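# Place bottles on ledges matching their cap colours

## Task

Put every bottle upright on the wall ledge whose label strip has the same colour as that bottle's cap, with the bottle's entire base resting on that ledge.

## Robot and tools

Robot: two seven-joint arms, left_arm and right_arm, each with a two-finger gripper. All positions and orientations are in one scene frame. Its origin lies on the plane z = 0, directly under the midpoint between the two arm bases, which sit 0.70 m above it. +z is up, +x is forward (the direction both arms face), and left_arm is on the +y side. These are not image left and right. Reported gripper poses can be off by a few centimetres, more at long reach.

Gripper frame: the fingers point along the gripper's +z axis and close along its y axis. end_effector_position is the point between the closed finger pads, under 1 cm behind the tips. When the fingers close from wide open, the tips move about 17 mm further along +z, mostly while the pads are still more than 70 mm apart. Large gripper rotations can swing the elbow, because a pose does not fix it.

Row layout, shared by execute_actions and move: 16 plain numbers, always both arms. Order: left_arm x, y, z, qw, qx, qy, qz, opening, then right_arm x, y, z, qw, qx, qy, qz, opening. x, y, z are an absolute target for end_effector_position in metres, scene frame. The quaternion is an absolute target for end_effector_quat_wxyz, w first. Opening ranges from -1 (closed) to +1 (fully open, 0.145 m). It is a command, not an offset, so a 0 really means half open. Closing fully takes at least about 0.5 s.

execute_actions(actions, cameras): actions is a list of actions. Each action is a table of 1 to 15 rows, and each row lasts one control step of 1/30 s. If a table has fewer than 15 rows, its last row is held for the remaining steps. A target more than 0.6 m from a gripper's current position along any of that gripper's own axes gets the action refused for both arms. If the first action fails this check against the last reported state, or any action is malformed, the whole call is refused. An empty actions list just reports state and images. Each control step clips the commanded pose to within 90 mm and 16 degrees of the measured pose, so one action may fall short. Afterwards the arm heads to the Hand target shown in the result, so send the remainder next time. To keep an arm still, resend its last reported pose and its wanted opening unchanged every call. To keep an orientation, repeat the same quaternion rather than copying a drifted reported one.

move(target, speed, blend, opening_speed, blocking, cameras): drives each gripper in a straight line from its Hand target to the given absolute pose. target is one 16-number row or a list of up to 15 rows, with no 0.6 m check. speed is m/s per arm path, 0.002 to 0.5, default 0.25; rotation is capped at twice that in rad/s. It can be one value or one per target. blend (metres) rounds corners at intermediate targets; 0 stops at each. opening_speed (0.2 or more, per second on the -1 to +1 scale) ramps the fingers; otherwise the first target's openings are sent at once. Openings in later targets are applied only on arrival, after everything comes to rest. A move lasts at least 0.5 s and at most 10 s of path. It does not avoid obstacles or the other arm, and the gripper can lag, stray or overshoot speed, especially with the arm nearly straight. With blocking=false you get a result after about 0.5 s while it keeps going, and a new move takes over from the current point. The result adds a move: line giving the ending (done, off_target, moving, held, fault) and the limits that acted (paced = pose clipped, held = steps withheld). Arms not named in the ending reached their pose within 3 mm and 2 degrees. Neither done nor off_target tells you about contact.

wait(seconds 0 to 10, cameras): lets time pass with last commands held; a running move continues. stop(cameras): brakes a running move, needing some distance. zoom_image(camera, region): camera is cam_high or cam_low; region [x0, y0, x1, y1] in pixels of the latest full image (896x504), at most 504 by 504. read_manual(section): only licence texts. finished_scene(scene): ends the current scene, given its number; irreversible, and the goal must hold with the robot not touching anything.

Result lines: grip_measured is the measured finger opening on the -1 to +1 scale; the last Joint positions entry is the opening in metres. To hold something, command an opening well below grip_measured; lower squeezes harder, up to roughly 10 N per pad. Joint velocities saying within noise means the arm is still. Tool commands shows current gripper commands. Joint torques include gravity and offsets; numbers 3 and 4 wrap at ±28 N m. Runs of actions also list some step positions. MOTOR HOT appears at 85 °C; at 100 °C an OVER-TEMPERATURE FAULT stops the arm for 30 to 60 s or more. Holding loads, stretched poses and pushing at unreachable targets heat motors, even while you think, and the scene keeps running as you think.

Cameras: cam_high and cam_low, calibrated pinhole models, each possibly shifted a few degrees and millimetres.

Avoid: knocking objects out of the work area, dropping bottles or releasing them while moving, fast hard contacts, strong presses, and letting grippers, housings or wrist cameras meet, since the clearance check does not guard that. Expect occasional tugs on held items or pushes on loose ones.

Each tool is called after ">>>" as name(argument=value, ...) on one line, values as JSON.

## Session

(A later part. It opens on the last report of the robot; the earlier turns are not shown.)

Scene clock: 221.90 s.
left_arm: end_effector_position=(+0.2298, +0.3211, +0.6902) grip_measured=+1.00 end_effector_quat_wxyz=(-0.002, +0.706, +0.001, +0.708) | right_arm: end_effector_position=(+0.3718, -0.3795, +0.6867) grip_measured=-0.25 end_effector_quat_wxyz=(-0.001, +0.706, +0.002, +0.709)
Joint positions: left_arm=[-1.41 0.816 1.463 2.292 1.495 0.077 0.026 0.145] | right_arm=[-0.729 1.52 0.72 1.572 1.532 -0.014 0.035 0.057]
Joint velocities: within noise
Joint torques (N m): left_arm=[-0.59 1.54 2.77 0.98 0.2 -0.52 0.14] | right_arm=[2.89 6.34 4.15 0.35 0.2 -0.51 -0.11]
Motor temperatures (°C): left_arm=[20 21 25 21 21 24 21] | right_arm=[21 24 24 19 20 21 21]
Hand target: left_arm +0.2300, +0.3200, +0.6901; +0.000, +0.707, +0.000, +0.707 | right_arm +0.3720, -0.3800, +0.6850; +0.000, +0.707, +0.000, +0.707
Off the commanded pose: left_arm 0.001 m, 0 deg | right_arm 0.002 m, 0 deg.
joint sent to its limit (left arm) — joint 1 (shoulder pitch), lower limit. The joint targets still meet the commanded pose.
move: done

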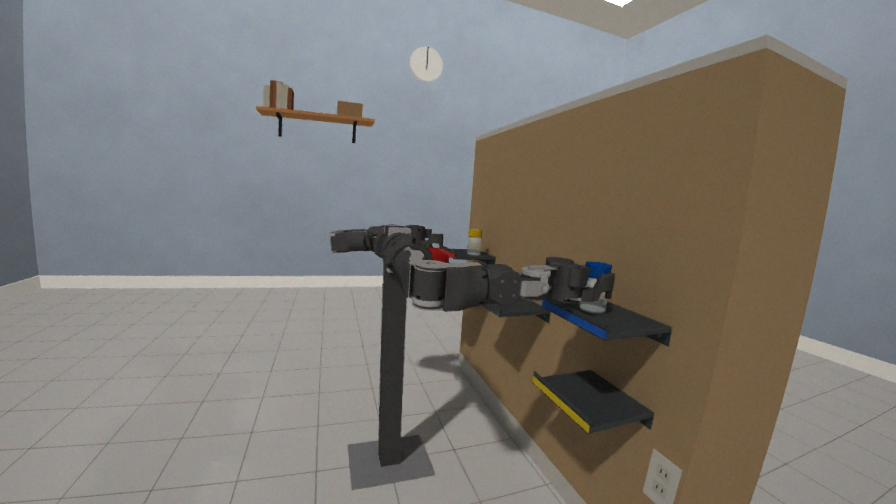

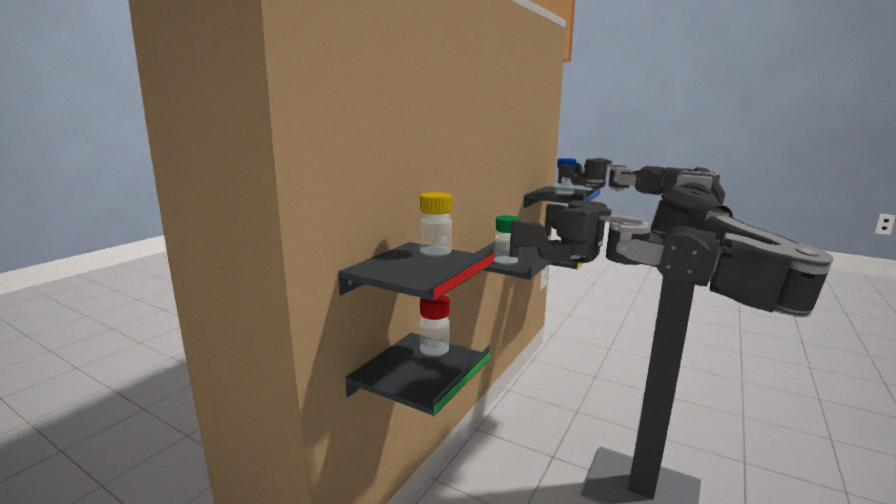

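>>> move(target=[0.23,0.32,0.69,0,0.7071,0,0.7071,1,0.372,-0.38,0.6865,0,0.7071,0,0.7071,0.7], speed=0.02, opening_speed=0.6)

>>> zoom_image(camera="cam_high", region=[530, 220, 680, 350])

>>> zoom_image(camera="cam_low", region=[510, 130, 630, 220])

Scene clock: 231.60 s.
left_arm: end_effector_position=(+0.2298, +0.3211, +0.6902) grip_measured=+1.00 end_effector_quat_wxyz=(-0.002, +0.706, +0.001, +0.708) | right_arm: end_effector_position=(+0.3718, -0.3795, +0.6866) grip_measured=+0.70 end_effector_quat_wxyz=(-0.001, +0.706, +0.002, +0.708)
Joint positions: left_arm=[-1.41 0.816 1.463 2.292 1.495 0.077 0.026 0.145] | right_arm=[-0.729 1.52 0.72 1.572 1.532 -0.013 0.035 0.125]
Joint velocities: within noise
Joint torques (N m): left_arm=[-0.57 1.54 2.77 0.98 0.21 -0.52 0.14] | right_arm=[3.63 6.4 4.94 0.44 0.21 -0.3 -0.12]
Motor temperatures (°C): left_arm=[20 21 25 21 21 24 21] | right_arm=[21 25 24 19 20 21 21]
Hand target: left_arm +0.2300, +0.3200, +0.6901; +0.000, +0.707, +0.000, +0.707 | right_arm +0.3720, -0.3800, +0.6865; +0.000, +0.707, +0.000, +0.707
Off the commanded pose: left_arm 0.001 m, 0 deg | right_arm 0.001 m, 0 deg.
joint sent to its limit (left arm) — joint 1 (shoulder pitch), lower limit. The joint targets still meet the commanded pose.
move: done

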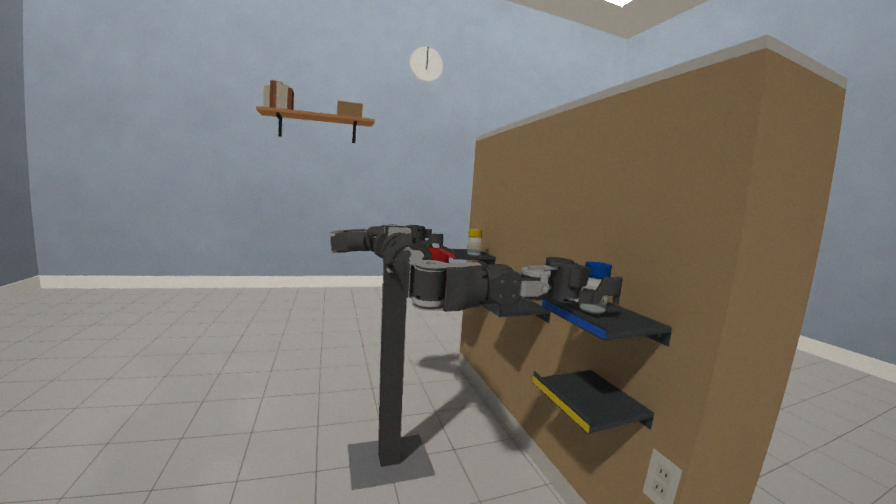

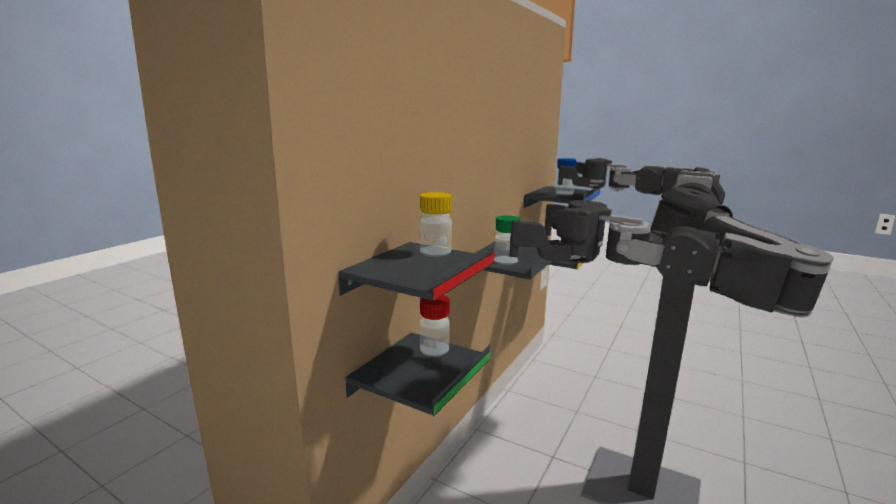

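Scaled by 3.360 from the camera's 896x504 image, which has a finer 1280x720 frame.

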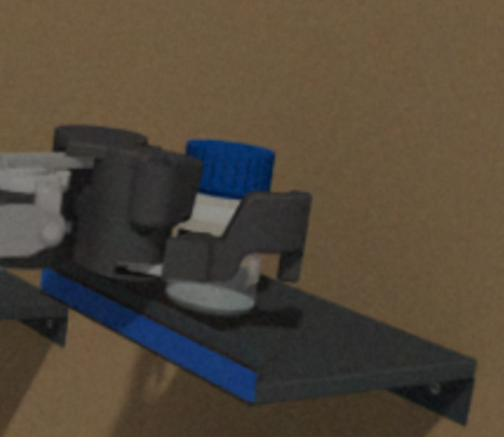

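Scaled by 4.200 from the camera's 896x504 image, which has a finer 1280x720 frame.

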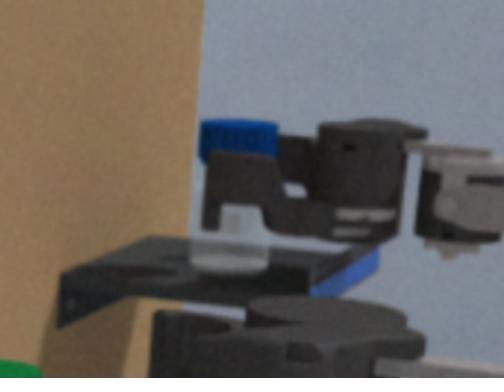

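>>> move(target=[[0.24,0.32,0.695,0,0.7071,0,0.7071,1,0.25,-0.38,0.695,0,0.7071,0,0.7071,0.7],[0.305,0.32,0.695,0,0.7071,0,0.7071,1,0.2,-0.4,0.62,0,0.7071,0,0.7071,0.7]], speed=0.12, blend=0.01)

>>> zoom_image(camera="cam_high", region=[400, 200, 600, 330])

>>> zoom_image(camera="cam_low", region=[320, 160, 560, 320])

Scene clock: 245.77 s.
left_arm: end_effector_position=(+0.3052, +0.3186, +0.6972) grip_measured=+1.00 end_effector_quat_wxyz=(+0.001, +0.705, -0.004, +0.709) | right_arm: end_effector_position=(+0.1993, -0.4018, +0.6204) grip_measured=+0.70 end_effector_quat_wxyz=(+0.002, +0.707, -0.004, +0.707)
Joint positions: left_arm=[-1.408 1.244 1.446 2.092 1.535 0.047 -0.19 0.145] | right_arm=[-0.98 0.646 1.157 1.859 1.121 0.102 0.553 0.125]
Joint velocities: within noise
Joint torques (N m): left_arm=[1.83 0.96 2.18 0.42 0.1 -0.69 -0.06] | right_arm=[-0.8 4.42 2.96 2.14 0.36 -0.46 0.18]
Motor temperatures (°C): left_arm=[20 21 25 21 21 24 21] | right_arm=[21 25 25 19 20 20 21]
Hand target: left_arm +0.3050, +0.3200, +0.6950; +0.000, +0.707, +0.000, +0.707 | right_arm +0.2000, -0.4000, +0.6200; +0.000, +0.707, +0.000, +0.707
Off the commanded pose: left_arm 0.003 m, 1 deg | right_arm 0.002 m, 1 deg.
move: done

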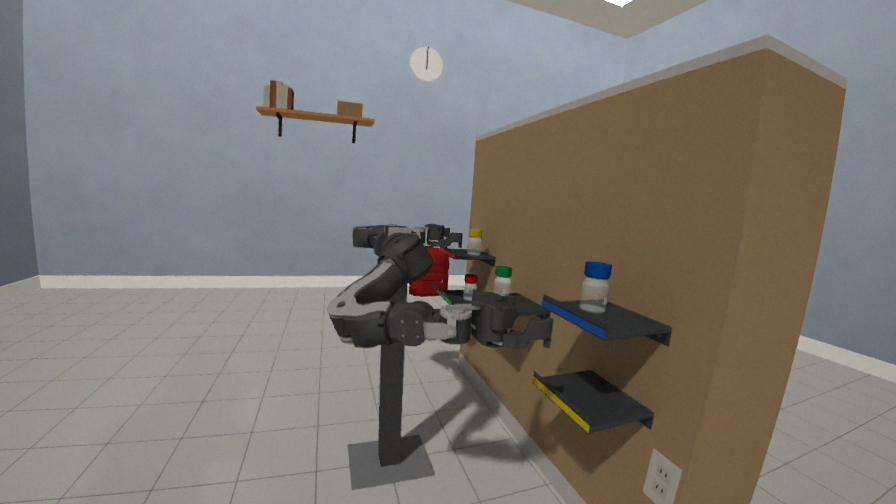

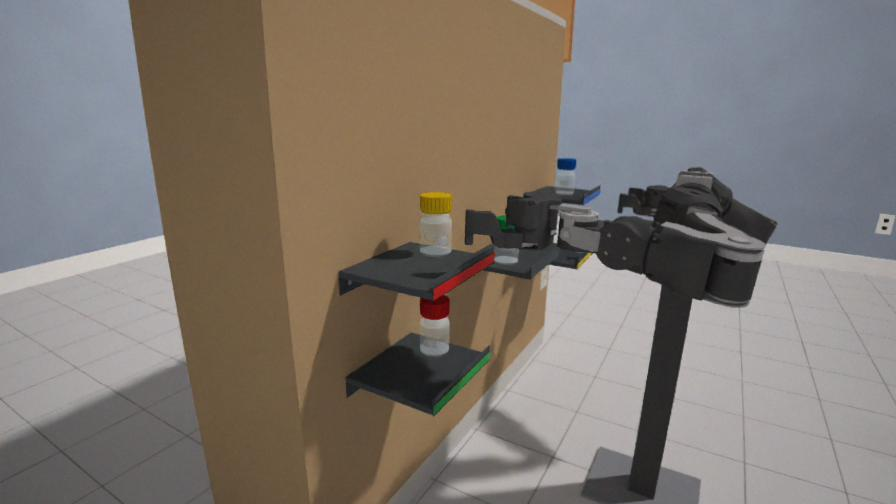

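Scaled by 2.520 from the camera's 896x504 image, which has a finer 1280x720 frame.

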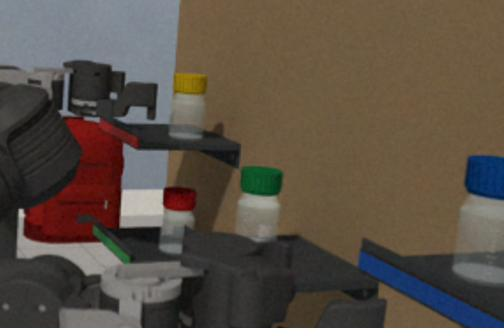

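Scaled by 2.100 from the camera's 896x504 image, which has a finer 1280x720 frame.

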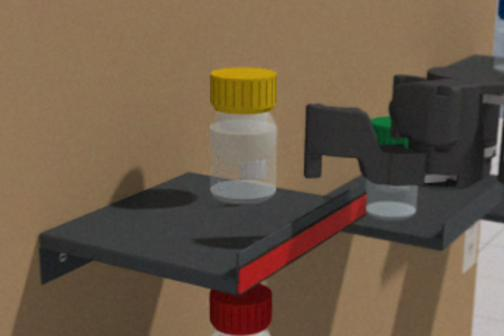

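>>> move(target=[0.375,0.32,0.69,0,0.7071,0,0.7071,1,0.2,-0.4,0.62,0,0.7071,0,0.7071,1], speed=0.08)

>>> zoom_image(camera="cam_high", region=[420, 210, 540, 310])

>>> zoom_image(camera="cam_low", region=[320, 160, 560, 320])

Scene clock: 264.57 s.
left_arm: end_effector_position=(+0.3754, +0.3186, +0.6931) grip_measured=+1.00 end_effector_quat_wxyz=(+0.001, +0.704, -0.003, +0.710) | right_arm: end_effector_position=(+0.1993, -0.4018, +0.6204) grip_measured=+1.00 end_effector_quat_wxyz=(+0.002, +0.707, -0.004, +0.707)
Joint positions: left_arm=[-1.407 1.584 1.383 1.809 1.563 -0.031 -0.246 0.145] | right_arm=[-0.98 0.646 1.157 1.859 1.121 0.102 0.553 0.145]
Joint velocities: within noise
Joint torques (N m): left_arm=[4.44 0.91 2.48 0.17 0.07 -0.68 -0.04] | right_arm=[-0.88 4.26 3.03 2.35 0.35 -0.44 0.15]
Motor temperatures (°C): left_arm=[20 21 25 21 21 24 21] | right_arm=[21 24 24 19 20 20 21]
Hand target: left_arm +0.3750, +0.3201, +0.6900; +0.000, +0.707, +0.000, +0.707 | right_arm +0.2000, -0.4001, +0.6200; +0.000, +0.707, +0.000, +0.707
Off the commanded pose: left_arm 0.003 m, 1 deg | right_arm 0.002 m, 1 deg.
joint sent to its limit (left arm) — joint 1 (shoulder pitch), lower limit. The joint targets still meet the commanded pose.
move: done

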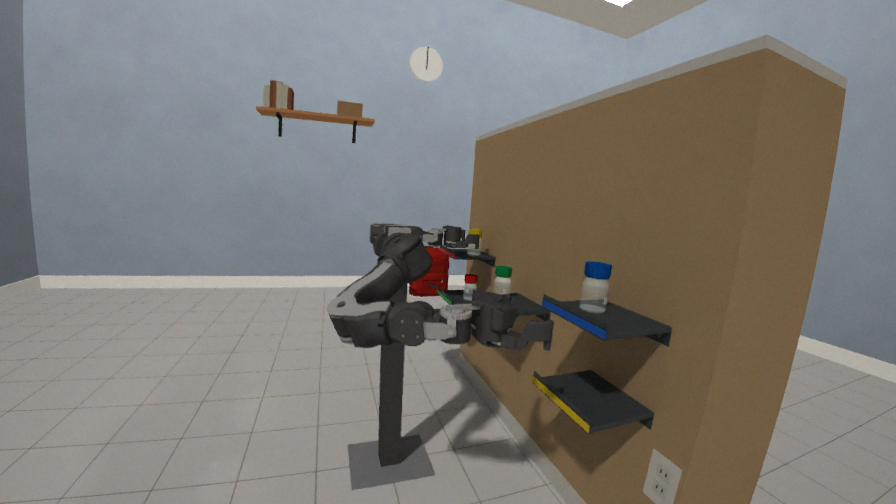

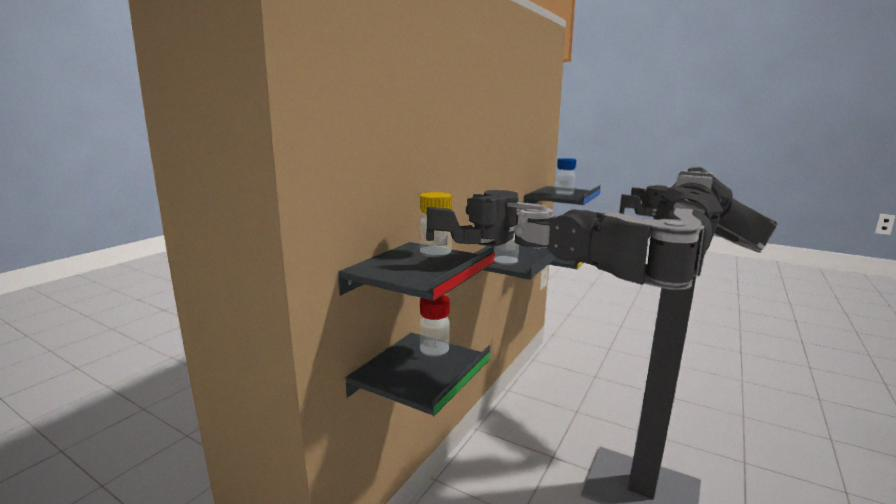

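Scaled by 4.200 from the camera's 896x504 image, which has a finer 1280x720 frame.

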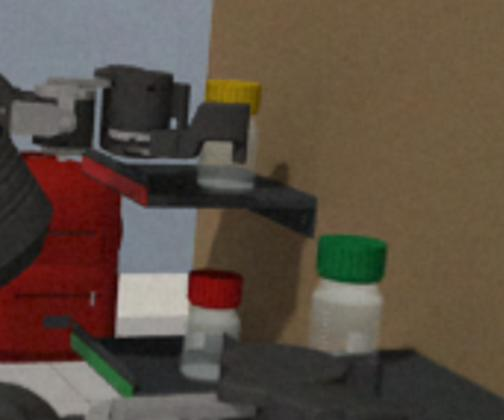

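Scaled by 2.100 from the camera's 896x504 image, which has a finer 1280x720 frame.

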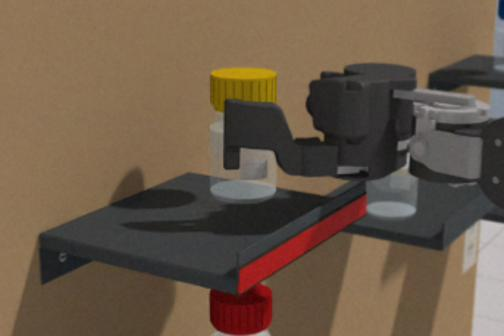

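>>> move(target=[[0.384,0.32,0.689,0,0.7071,0,0.7071,1,0.2,-0.4,0.62,0,0.7071,0,0.7071,1],[0.384,0.32,0.689,0,0.7071,0,0.7071,-0.8,0.2,-0.4,0.62,0,0.7071,0,0.7071,1]], speed=0.05, opening_speed=0.5)

>>> zoom_image(camera="cam_low", region=[320, 160, 560, 320])

Scene clock: 278.80 s.
left_arm: end_effector_position=(+0.3840, +0.3204, +0.6921) grip_measured=-0.26 end_effector_quat_wxyz=(-0.001, +0.704, +0.000, +0.710) | right_arm: end_effector_position=(+0.1993, -0.4018, +0.6205) grip_measured=+1.00 end_effector_quat_wxyz=(+0.002, +0.707, -0.004, +0.707)
Joint positions: left_arm=[-1.407 1.623 1.373 1.768 1.57 -0.043 -0.251 0.056] | right_arm=[-0.98 0.646 1.157 1.859 1.121 0.102 0.553 0.145]
Joint velocities: within noise
Joint torques (N m): left_arm=[4.79 1.52 2.51 0.25 0.04 -0.68 0.12] | right_arm=[-0.88 4.5 3.02 2.22 0.38 -0.45 0.18]
Motor temperatures (°C): left_arm=[21 21 25 21 21 24 21] | right_arm=[21 24 24 19 20 20 21]
Hand target: left_arm +0.3840, +0.3200, +0.6889; +0.000, +0.707, +0.000, +0.707 | right_arm +0.2000, -0.4001, +0.6200; +0.000, +0.707, +0.000, +0.707
Off the commanded pose: left_arm 0.003 m, 0 deg | right_arm 0.002 m, 1 deg.
joint sent to its limit (left arm) — joint 1 (shoulder pitch), lower limit. The joint targets still meet the commanded pose.
move: done

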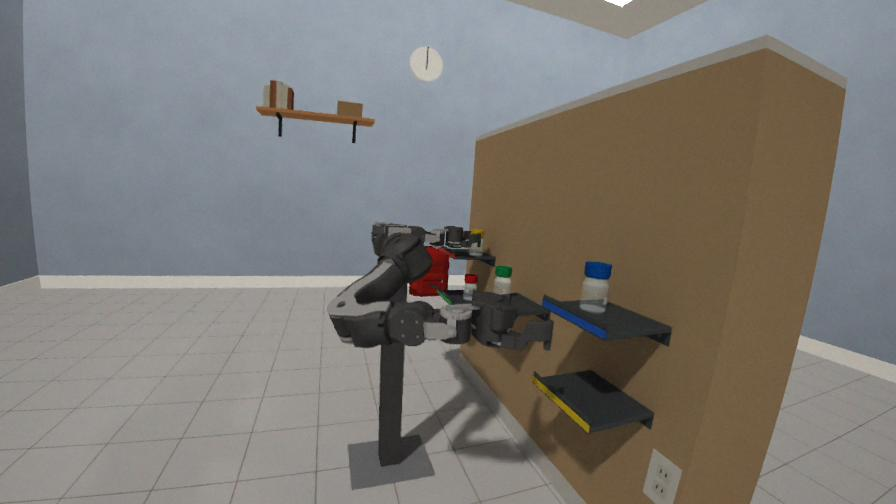

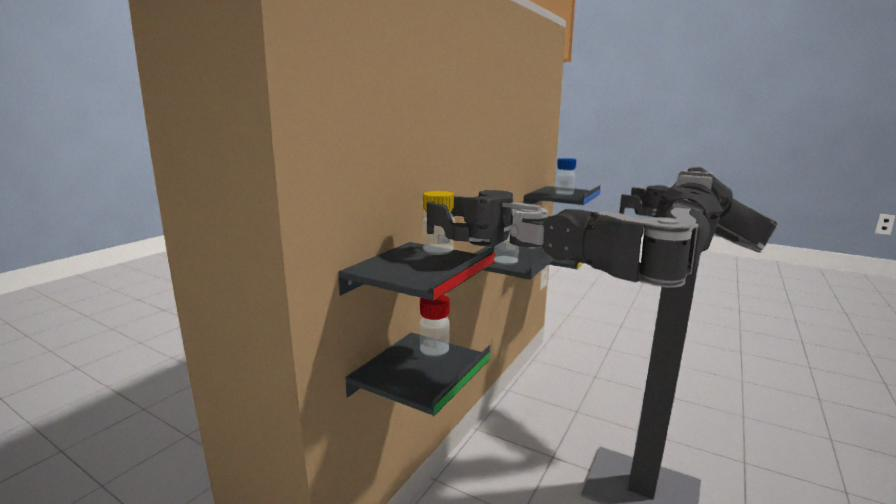

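Scaled by 2.100 from the camera's 896x504 image, which has a finer 1280x720 frame.

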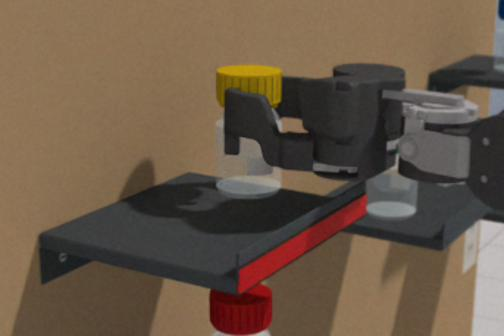

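>>> move(target=[[0.384,0.32,0.73,0,0.7071,0,0.7071,-0.8,0.2,-0.42,0.62,0,0.7071,0,0.7071,1],[0.225,0.32,0.73,0,0.7071,0,0.7071,-0.8,0.2,-0.42,0.62,0,0.7071,0,0.7071,1]], speed=0.12)

>>> move(target=[0.225,0.1,0.68,0,0.7071,0,0.7071,-0.8,0.2,-0.42,0.62,0,0.7071,0,0.7071,1], speed=0.12)

Scene clock: 322.23 s.
left_arm: end_effector_position=(+0.2248, +0.3212, +0.7280) grip_measured=-0.26 end_effector_quat_wxyz=(-0.001, +0.710, +0.003, +0.704) | right_arm: end_effector_position=(+0.2000, -0.4203, +0.6177) grip_measured=+1.00 end_effector_quat_wxyz=(+0.000, +0.710, -0.003, +0.704)
Joint positions: left_arm=[-1.083 0.844 1.573 2.287 1.569 0.498 0.005 0.056] | right_arm=[-0.968 0.699 1.161 1.749 1.128 0.091 0.614 0.145]
Joint velocities: within noise
Joint torques (N m): left_arm=[0.44 3.42 2.29 0.76 0.1 -0.83 0.19] | right_arm=[-0.62 4.52 5.03 2.11 0.53 -0.42 0.17]
Motor temperatures (°C): left_arm=[21 21 25 20 21 25 21] | right_arm=[21 24 24 19 20 20 21]
Hand target: left_arm +0.2250, +0.3200, +0.7299; +0.000, +0.707, +0.000, +0.707 | right_arm +0.2000, -0.4200, +0.6200; +0.000, +0.707, +0.000, +0.707
Off the commanded pose: left_arm 0.002 m, 1 deg | right_arm 0.002 m, 1 deg.
move: done

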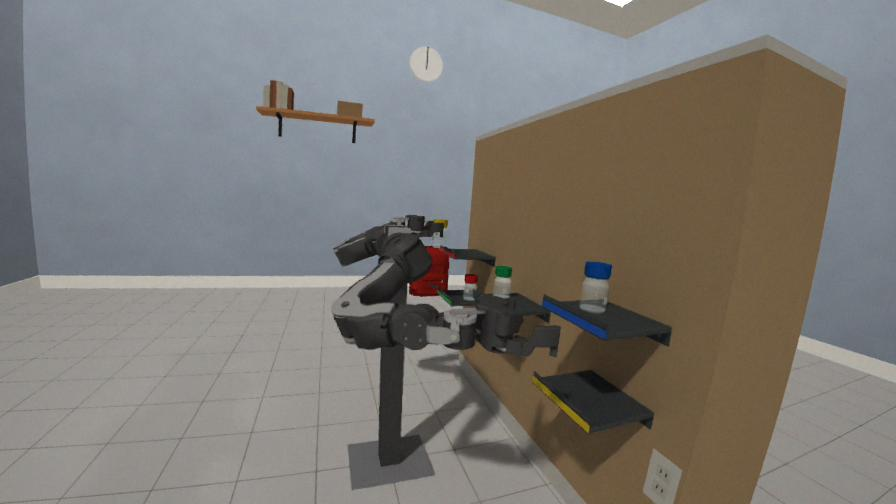

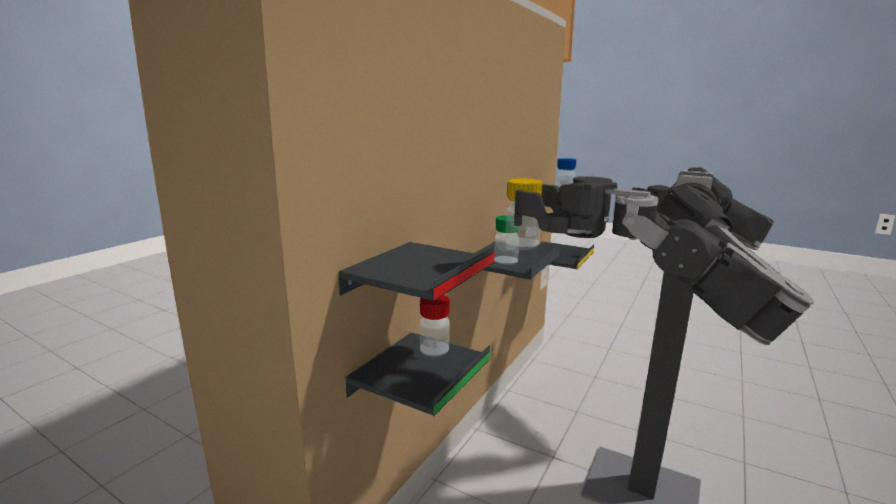

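Scene clock: 325.00 s.
left_arm: end_effector_position=(+0.2254, +0.1001, +0.6791) grip_measured=-0.26 end_effector_quat_wxyz=(+0.319, +0.682, -0.318, +0.575) | right_arm: end_effector_position=(+0.2000, -0.4203, +0.6177) grip_measured=+1.00 end_effector_quat_wxyz=(+0.000, +0.710, -0.003, +0.704)
Joint positions: left_arm=[-0.805 1.368 0.904 2.43 1.584 0.31 0.225 0.056] | right_arm=[-0.968 0.699 1.161 1.749 1.128 0.091 0.614 0.145]
Joint velocities: within noise
Joint torques (N m): left_arm=[2.31 2.55 1.51 0.57 0.27 -0.95 0.1] | right_arm=[-0.49 4.58 5.09 1.99 0.52 -0.43 0.17]
Motor temperatures (°C): left_arm=[21 21 25 20 21 25 21] | right_arm=[21 24 24 19 20 20 21]
Hand target: left_arm +0.2256, +0.1004, +0.6801; +0.321, +0.680, -0.315, +0.579 | right_arm +0.2000, -0.4200, +0.6200; +0.000, +0.707, +0.000, +0.707
Off the commanded pose: left_arm 0.001 m, 54 deg; orientation clipped | right_arm 0.002 m, 1 deg.
joint sent to its limit (left arm) — joint 4 (elbow), upper limit, where the elbow is as bent as it goes. The joint targets are off in orientation, not in position.
move: off_target (left_arm); limits=paced

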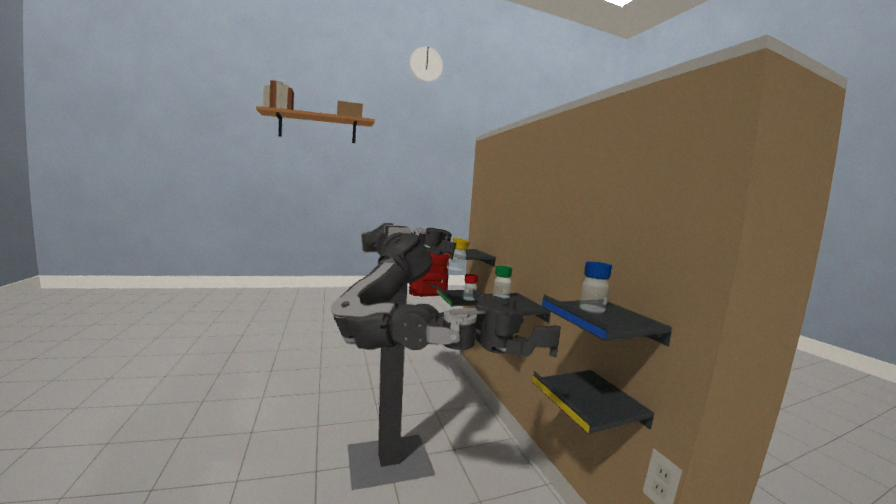

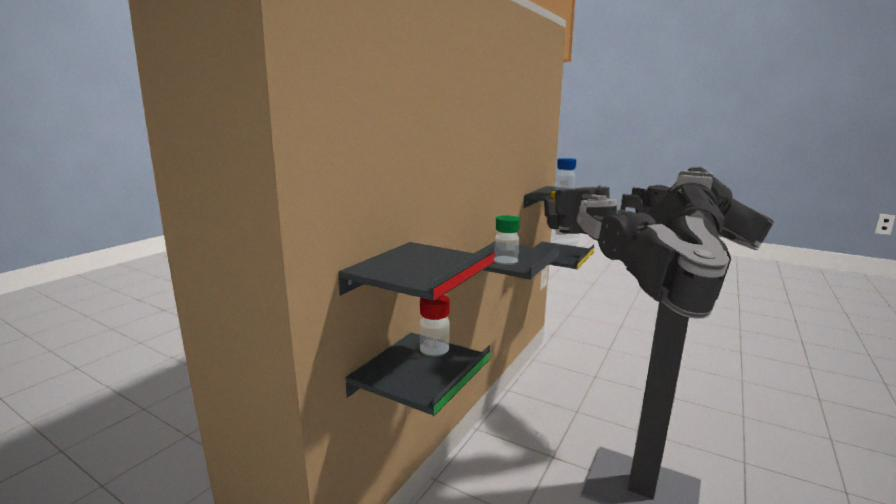

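>>> move(target=[[0.27,0.05,0.69,0.15,0.69,-0.15,0.69,-0.8,0.2,-0.42,0.62,0,0.7071,0,0.7071,1],[0.305,-0.03,0.69,0,0.7071,0,0.7071,-0.8,0.2,-0.42,0.62,0,0.7071,0,0.7071,1]], speed=0.12)

>>> zoom_image(camera="cam_high", region=[400, 200, 600, 330])

>>> zoom_image(camera="cam_low", region=[440, 140, 680, 300])

Scene clock: 351.17 s.
left_arm: end_effector_position=(+0.2760, +0.0231, +0.6918) grip_measured=-0.26 end_effector_quat_wxyz=(+0.308, +0.635, -0.342, +0.620) | right_arm: end_effector_position=(+0.2000, -0.4203, +0.6177) grip_measured=+1.00 end_effector_quat_wxyz=(+0.000, +0.710, -0.003, +0.704)
Joint positions: left_arm=[-1.407 2.011 1.401 2.282 1.584 -0.015 -0.19 0.056] | right_arm=[-0.968 0.699 1.161 1.749 1.128 0.091 0.614 0.145]
Joint velocities: within noise
Joint torques (N m): left_arm=[5.1 0.62 3.55 0.32 0.11 -0.83 0.2] | right_arm=[-0.49 4.5 5.03 2.02 0.5 -0.4 0.15]
Motor temperatures (°C): left_arm=[21 21 25 20 21 26 21] | right_arm=[21 24 25 19 20 20 21]
Hand target: left_arm +0.2750, +0.0224, +0.6933; +0.312, +0.633, -0.342, +0.621 | right_arm +0.2000, -0.4201, +0.6200; +0.000, +0.707, +0.000, +0.707
Off the commanded pose: left_arm 0.061 m, 55 deg; orientation clipped | right_arm 0.002 m, 1 deg.
joint read past its limit (left arm) — joint 2 (shoulder roll), upper limit.
joint sent to its limit (left arm) — joint 1 (shoulder pitch), lower limit; joint 2 (shoulder roll), upper limit; joint 5 (forearm roll), upper limit. The joint targets are off in position and orientation.
move: off_target (left_arm); limits=paced

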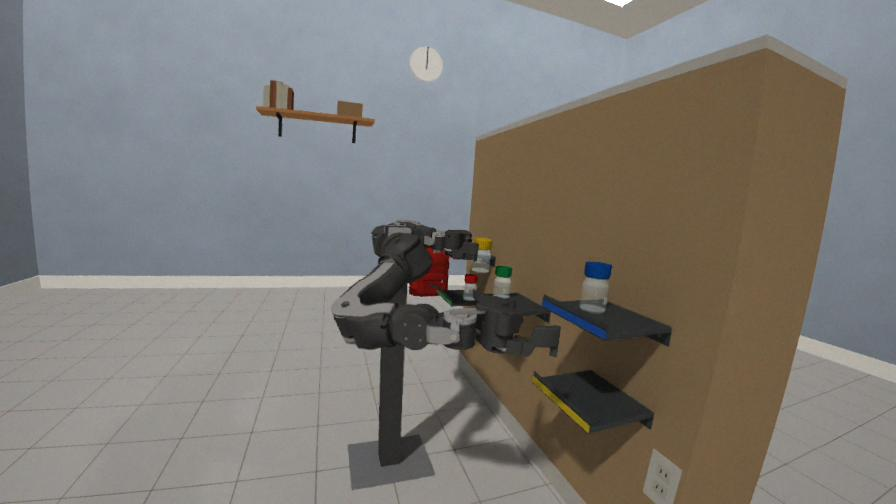

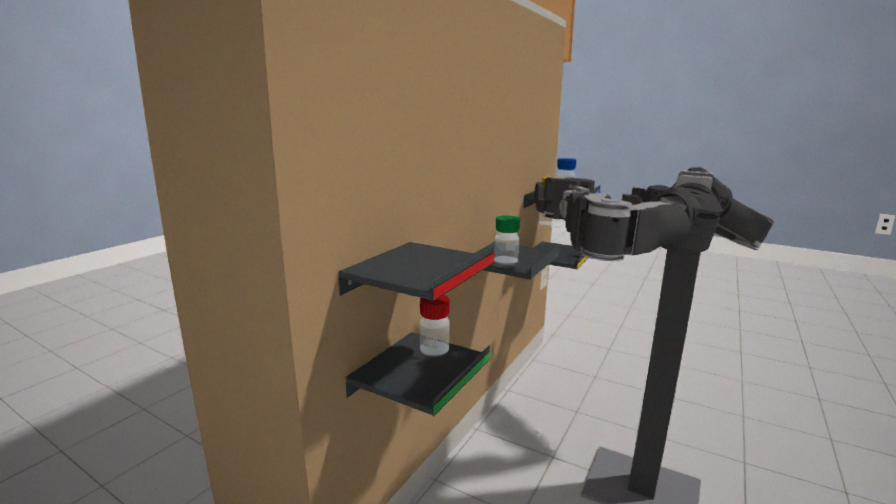

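Scaled by 2.520 from the camera's 896x504 image, which has a finer 1280x720 frame.

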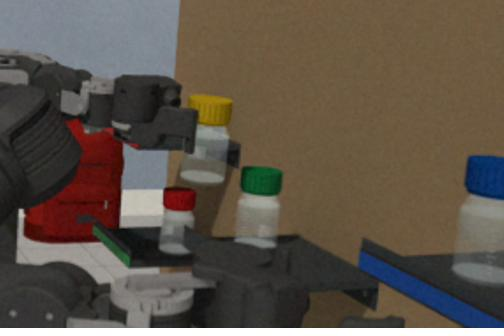

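Scaled by 2.100 from the camera's 896x504 image, which has a finer 1280x720 frame.

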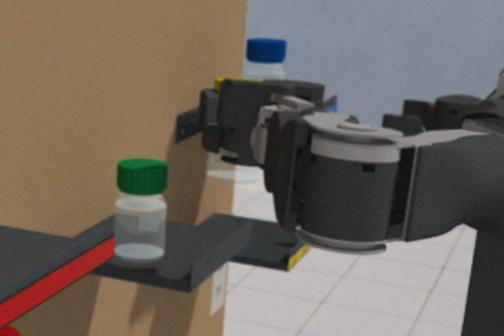

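>>> move(target=[[0.23,0.14,0.60,0.1,0.72,-0.1,0.68,-0.8,0.2,-0.42,0.62,0,0.7071,0,0.7071,1],[0.22,0.17,0.40,0,0.924,0,0.383,-0.8,0.2,-0.42,0.62,0,0.7071,0,0.7071,1],[0.15,0.16,0.2,0,1,0,0,-0.8,0.2,-0.42,0.62,0,0.7071,0,0.7071,1]], speed=0.15)

Scene clock: 394.90 s.
left_arm: end_effector_position=(+0.1326, +0.2197, +0.3617) grip_measured=-0.26 end_effector_quat_wxyz=(+0.134, +0.961, -0.213, +0.111) | right_arm: end_effector_position=(+0.2000, -0.4203, +0.6177) grip_measured=+1.00 end_effector_quat_wxyz=(+0.000, +0.710, -0.003, +0.704)
Joint positions: left_arm=[-1.407 1.976 0.128 1.967 1.584 0 -0.111 0.056] | right_arm=[-0.968 0.699 1.161 1.749 1.128 0.091 0.614 0.145]
Joint velocities: within noise
Joint torques (N m): left_arm=[3.34 0.65 0.2 1.5 0.13 -0.18 0.43] | right_arm=[-0.59 4.68 5.08 2 0.51 -0.44 0.17]
Motor temperatures (°C): left_arm=[22 21 26 20 21 25 21] | right_arm=[20 24 25 19 20 20 21]
Hand target: left_arm +0.1304, +0.2202, +0.3610; +0.136, +0.962, -0.211, +0.107 | right_arm +0.2000, -0.4201, +0.6200; +0.000, +0.707, +0.000, +0.707
Off the commanded pose: left_arm 0.173 m, 32 deg; position and orientation clipped | right_arm 0.002 m, 1 deg.
joint sent to its limit (left arm) — joint 1 (shoulder pitch), lower limit; joint 5 (forearm roll), upper limit. The joint targets are off in position and orientation.
move: off_target (left_arm); limits=paced

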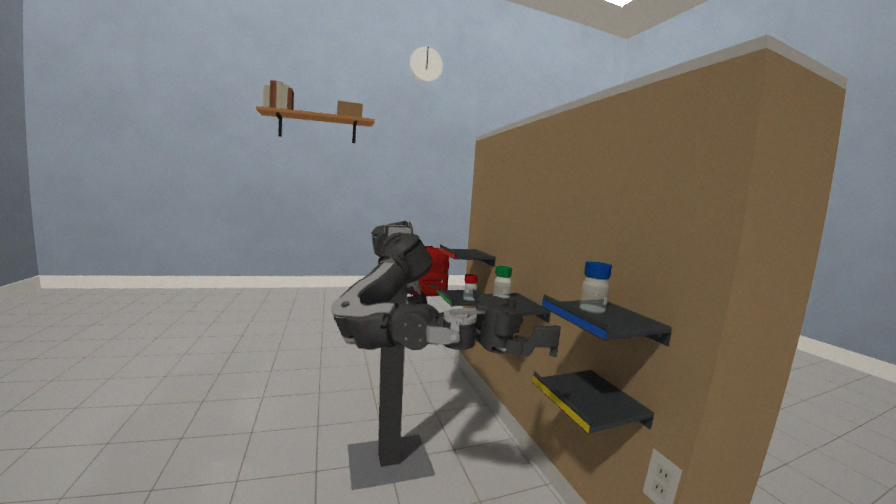

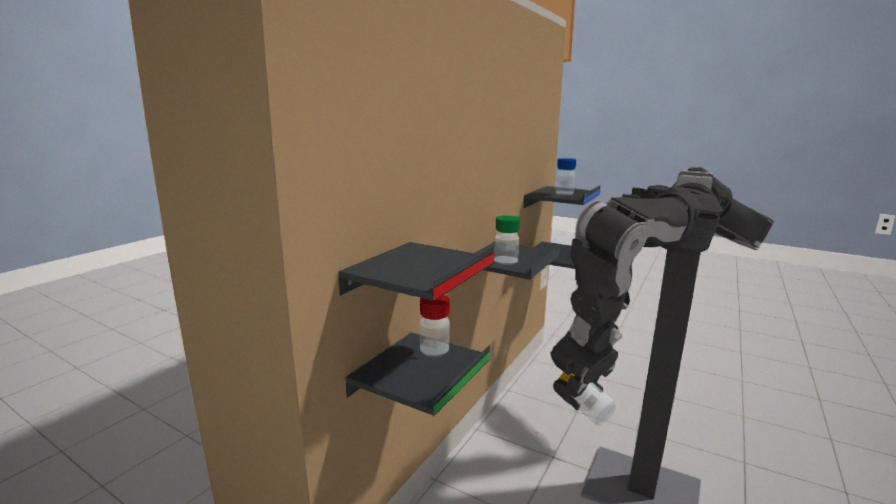

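>>> move(target=[[0.12,0.42,0.38,0,1,0,0,-0.8,0.2,-0.42,0.62,0,0.7071,0,0.7071,1],[0.10,0.40,0.2,0,1,0,0,-0.8,0.2,-0.42,0.62,0,0.7071,0,0.7071,1],[0.10,0.20,0.14,0,1,0,0,-0.8,0.2,-0.42,0.62,0,0.7071,0,0.7071,1]], speed=0.15)

Scene clock: 409.80 s.
left_arm: end_effector_position=(+0.0994, +0.2001, +0.1401) grip_measured=-0.26 end_effector_quat_wxyz=(+0.001, +1.000, +0.000, -0.001) | right_arm: end_effector_position=(+0.2000, -0.4203, +0.6177) grip_measured=+1.00 end_effector_quat_wxyz=(+0.000, +0.710, -0.003, +0.704)
Joint positions: left_arm=[-0.006 0.353 -0.728 0.694 0.858 0.494 -0.15 0.056] | right_arm=[-0.968 0.699 1.161 1.749 1.128 0.091 0.614 0.145]
Joint velocities: within noise
Joint torques (N m): left_arm=[2.73 1.73 0.16 2.18 0.1 -0.11 0.06] | right_arm=[-0.62 4.68 5.11 2.04 0.52 -0.4 0.17]
Motor temperatures (°C): left_arm=[21 21 25 21 21 25 21] | right_arm=[20 24 25 19 20 20 21]
Hand target: left_arm +0.1000, +0.2000, +0.1400; +0.000, +1.000, +0.000, +0.000 | right_arm +0.2000, -0.4201, +0.6200; +0.000, +0.707, +0.000, +0.707
Off the commanded pose: left_arm 0.001 m, 0 deg | right_arm 0.002 m, 1 deg.
move: done

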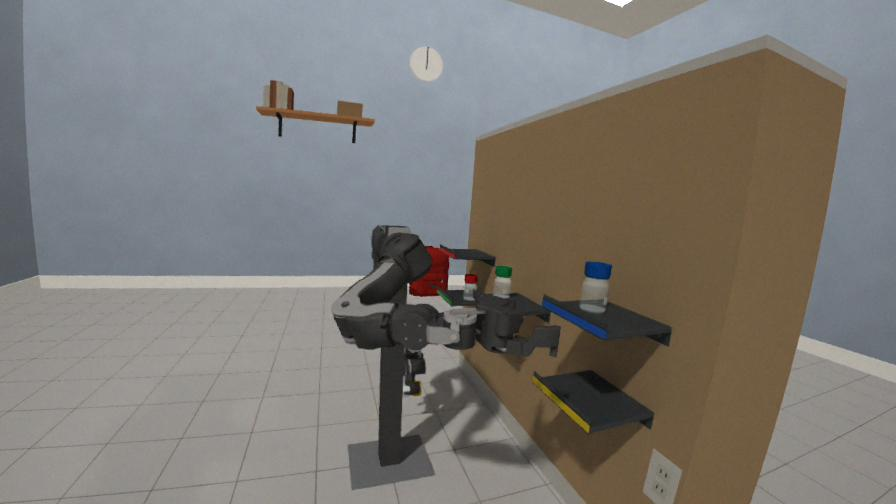

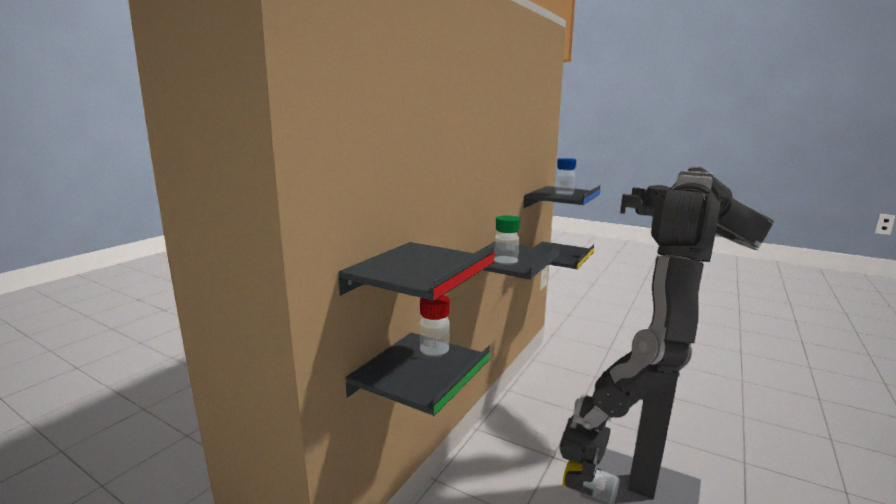

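>>> move(target=[[0.16,0.14,0.25,0,0.924,0,0.383,-0.8,0.2,-0.42,0.62,0,0.7071,0,0.7071,1],[0.22,0.05,0.42,0,0.793,0,0.609,-0.8,0.2,-0.42,0.62,0,0.7071,0,0.7071,1],[0.23,0.0,0.55,0,0.7071,0,0.7071,-0.8,0.2,-0.42,0.62,0,0.7071,0,0.7071,1]], speed=0.15)

Scene clock: 423.00 s.
left_arm: end_effector_position=(+0.2462, +0.0227, +0.5489) grip_measured=-0.26 end_effector_quat_wxyz=(-0.042, +0.695, -0.004, +0.718) | right_arm: end_effector_position=(+0.2000, -0.4203, +0.6177) grip_measured=+1.00 end_effector_quat_wxyz=(+0.000, +0.710, -0.003, +0.704)
Joint positions: left_arm=[-0.22 0.097 -0.923 2.067 -0.191 0.315 -0.92 0.056] | right_arm=[-0.968 0.699 1.161 1.749 1.128 0.091 0.614 0.145]
Joint velocities: within noise
Joint torques (N m): left_arm=[-6.71 -11.43 -13.76 7.15 -0.48 -0.53 -0.1] | right_arm=[-0.65 4.55 5.09 2.04 0.53 -0.45 0.17]
Motor temperatures (°C): left_arm=[21 21 25 21 21 25 21] | right_arm=[20 24 26 19 20 20 21]
Hand target: left_arm +0.2312, +0.0012, +0.5511; +0.000, +0.707, +0.001, +0.708 | right_arm +0.2000, -0.4201, +0.6200; +0.000, +0.707, +0.000, +0.707
Off the commanded pose: left_arm 0.028 m, 5 deg | right_arm 0.002 m, 1 deg.
move: off_target (left_arm)

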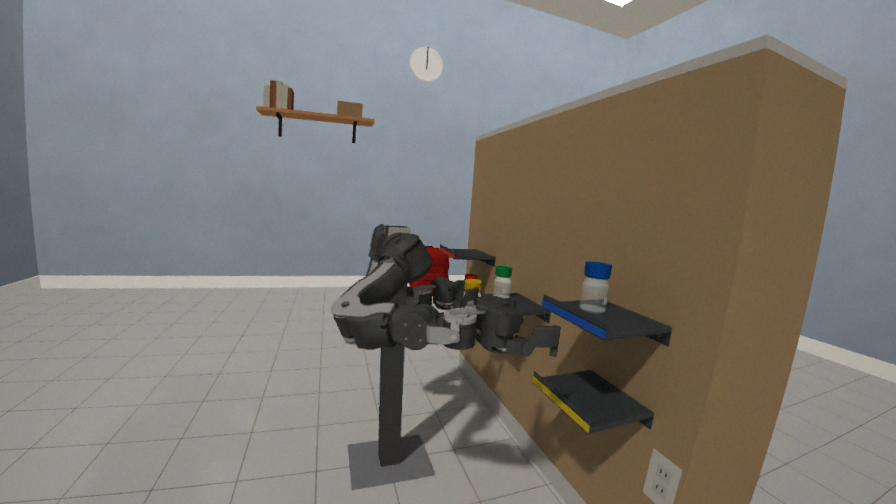

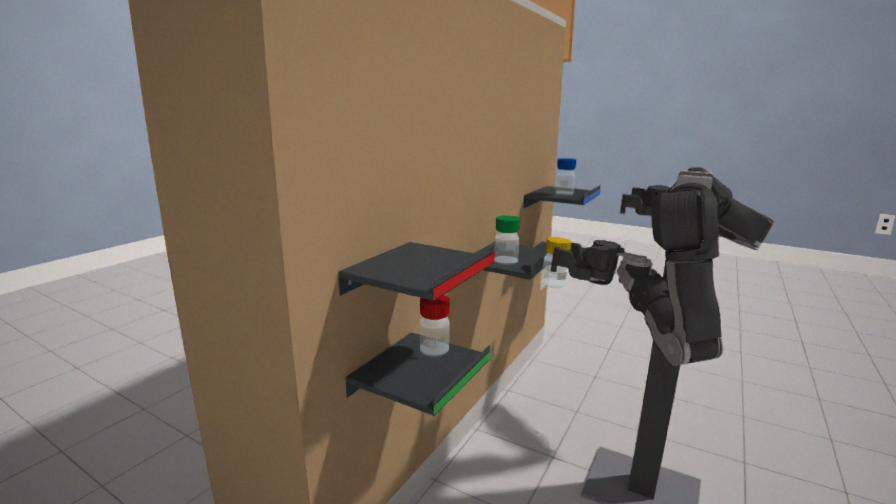

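>>> move(target=[0.25,0.06,0.55,0,0.7071,0,0.7071,-0.8,0.2,-0.42,0.62,0,0.7071,0,0.7071,1], speed=0.1)

>>> zoom_image(camera="cam_low", region=[480, 150, 780, 390])

>>> zoom_image(camera="cam_high", region=[340, 200, 600, 400])

Scene clock: 432.57 s.
left_arm: end_effector_position=(+0.2499, +0.0602, +0.5460) grip_measured=-0.26 end_effector_quat_wxyz=(-0.004, +0.712, -0.002, +0.702) | right_arm: end_effector_position=(+0.2000, -0.4203, +0.6177) grip_measured=+1.00 end_effector_quat_wxyz=(+0.000, +0.710, -0.003, +0.704)
Joint positions: left_arm=[-0.249 0.285 -0.801 2.212 0.019 0.28 -0.848 0.056] | right_arm=[-0.968 0.699 1.161 1.749 1.128 0.091 0.614 0.145]
Joint velocities: within noise
Joint torques (N m): left_arm=[2.41 -0.38 -0.53 6.67 -0.38 -0.74 0.14] | right_arm=[-0.54 4.6 5.09 2.14 0.52 -0.41 0.16]
Motor temperatures (°C): left_arm=[22 25 34 23 22 25 21] | right_arm=[20 24 26 19 20 20 21]
Hand target: left_arm +0.2500, +0.0600, +0.5500; +0.000, +0.707, +0.000, +0.707 | right_arm +0.2000, -0.4201, +0.6200; +0.000, +0.707, +0.000, +0.707
Off the commanded pose: left_arm 0.004 m, 1 deg | right_arm 0.002 m, 1 deg.
move: off_target (left_arm)

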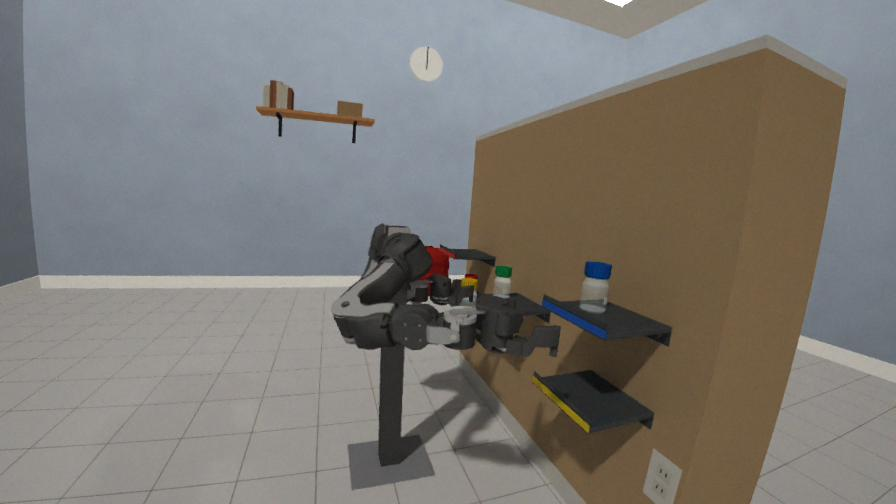

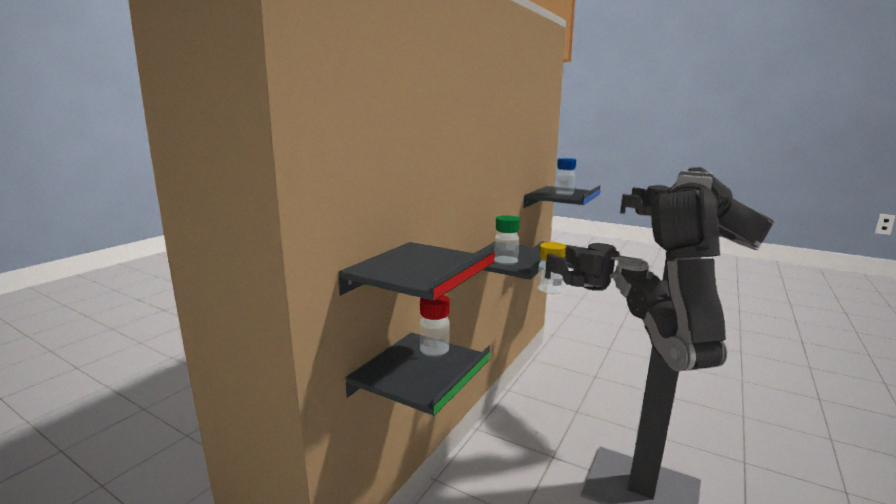

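Scaled by 1.680 from the camera's 896x504 image, which has a finer 1280x720 frame.

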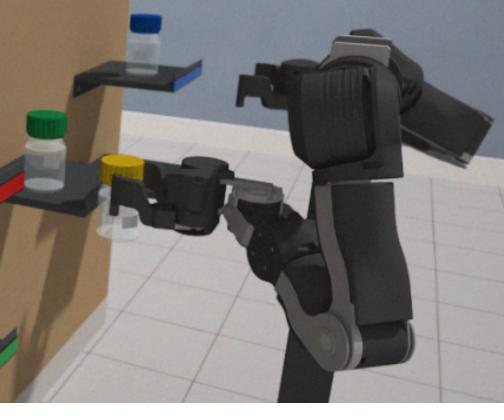

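Scaled by 1.938 from the camera's 896x504 image, which has a finer 1280x720 frame.

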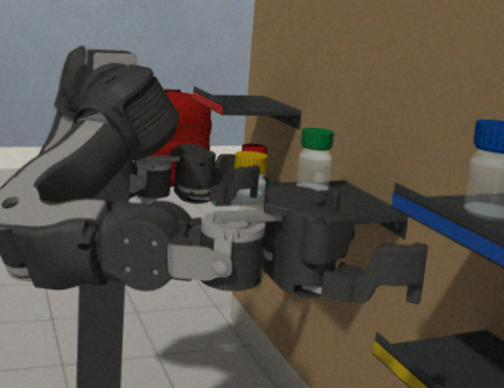

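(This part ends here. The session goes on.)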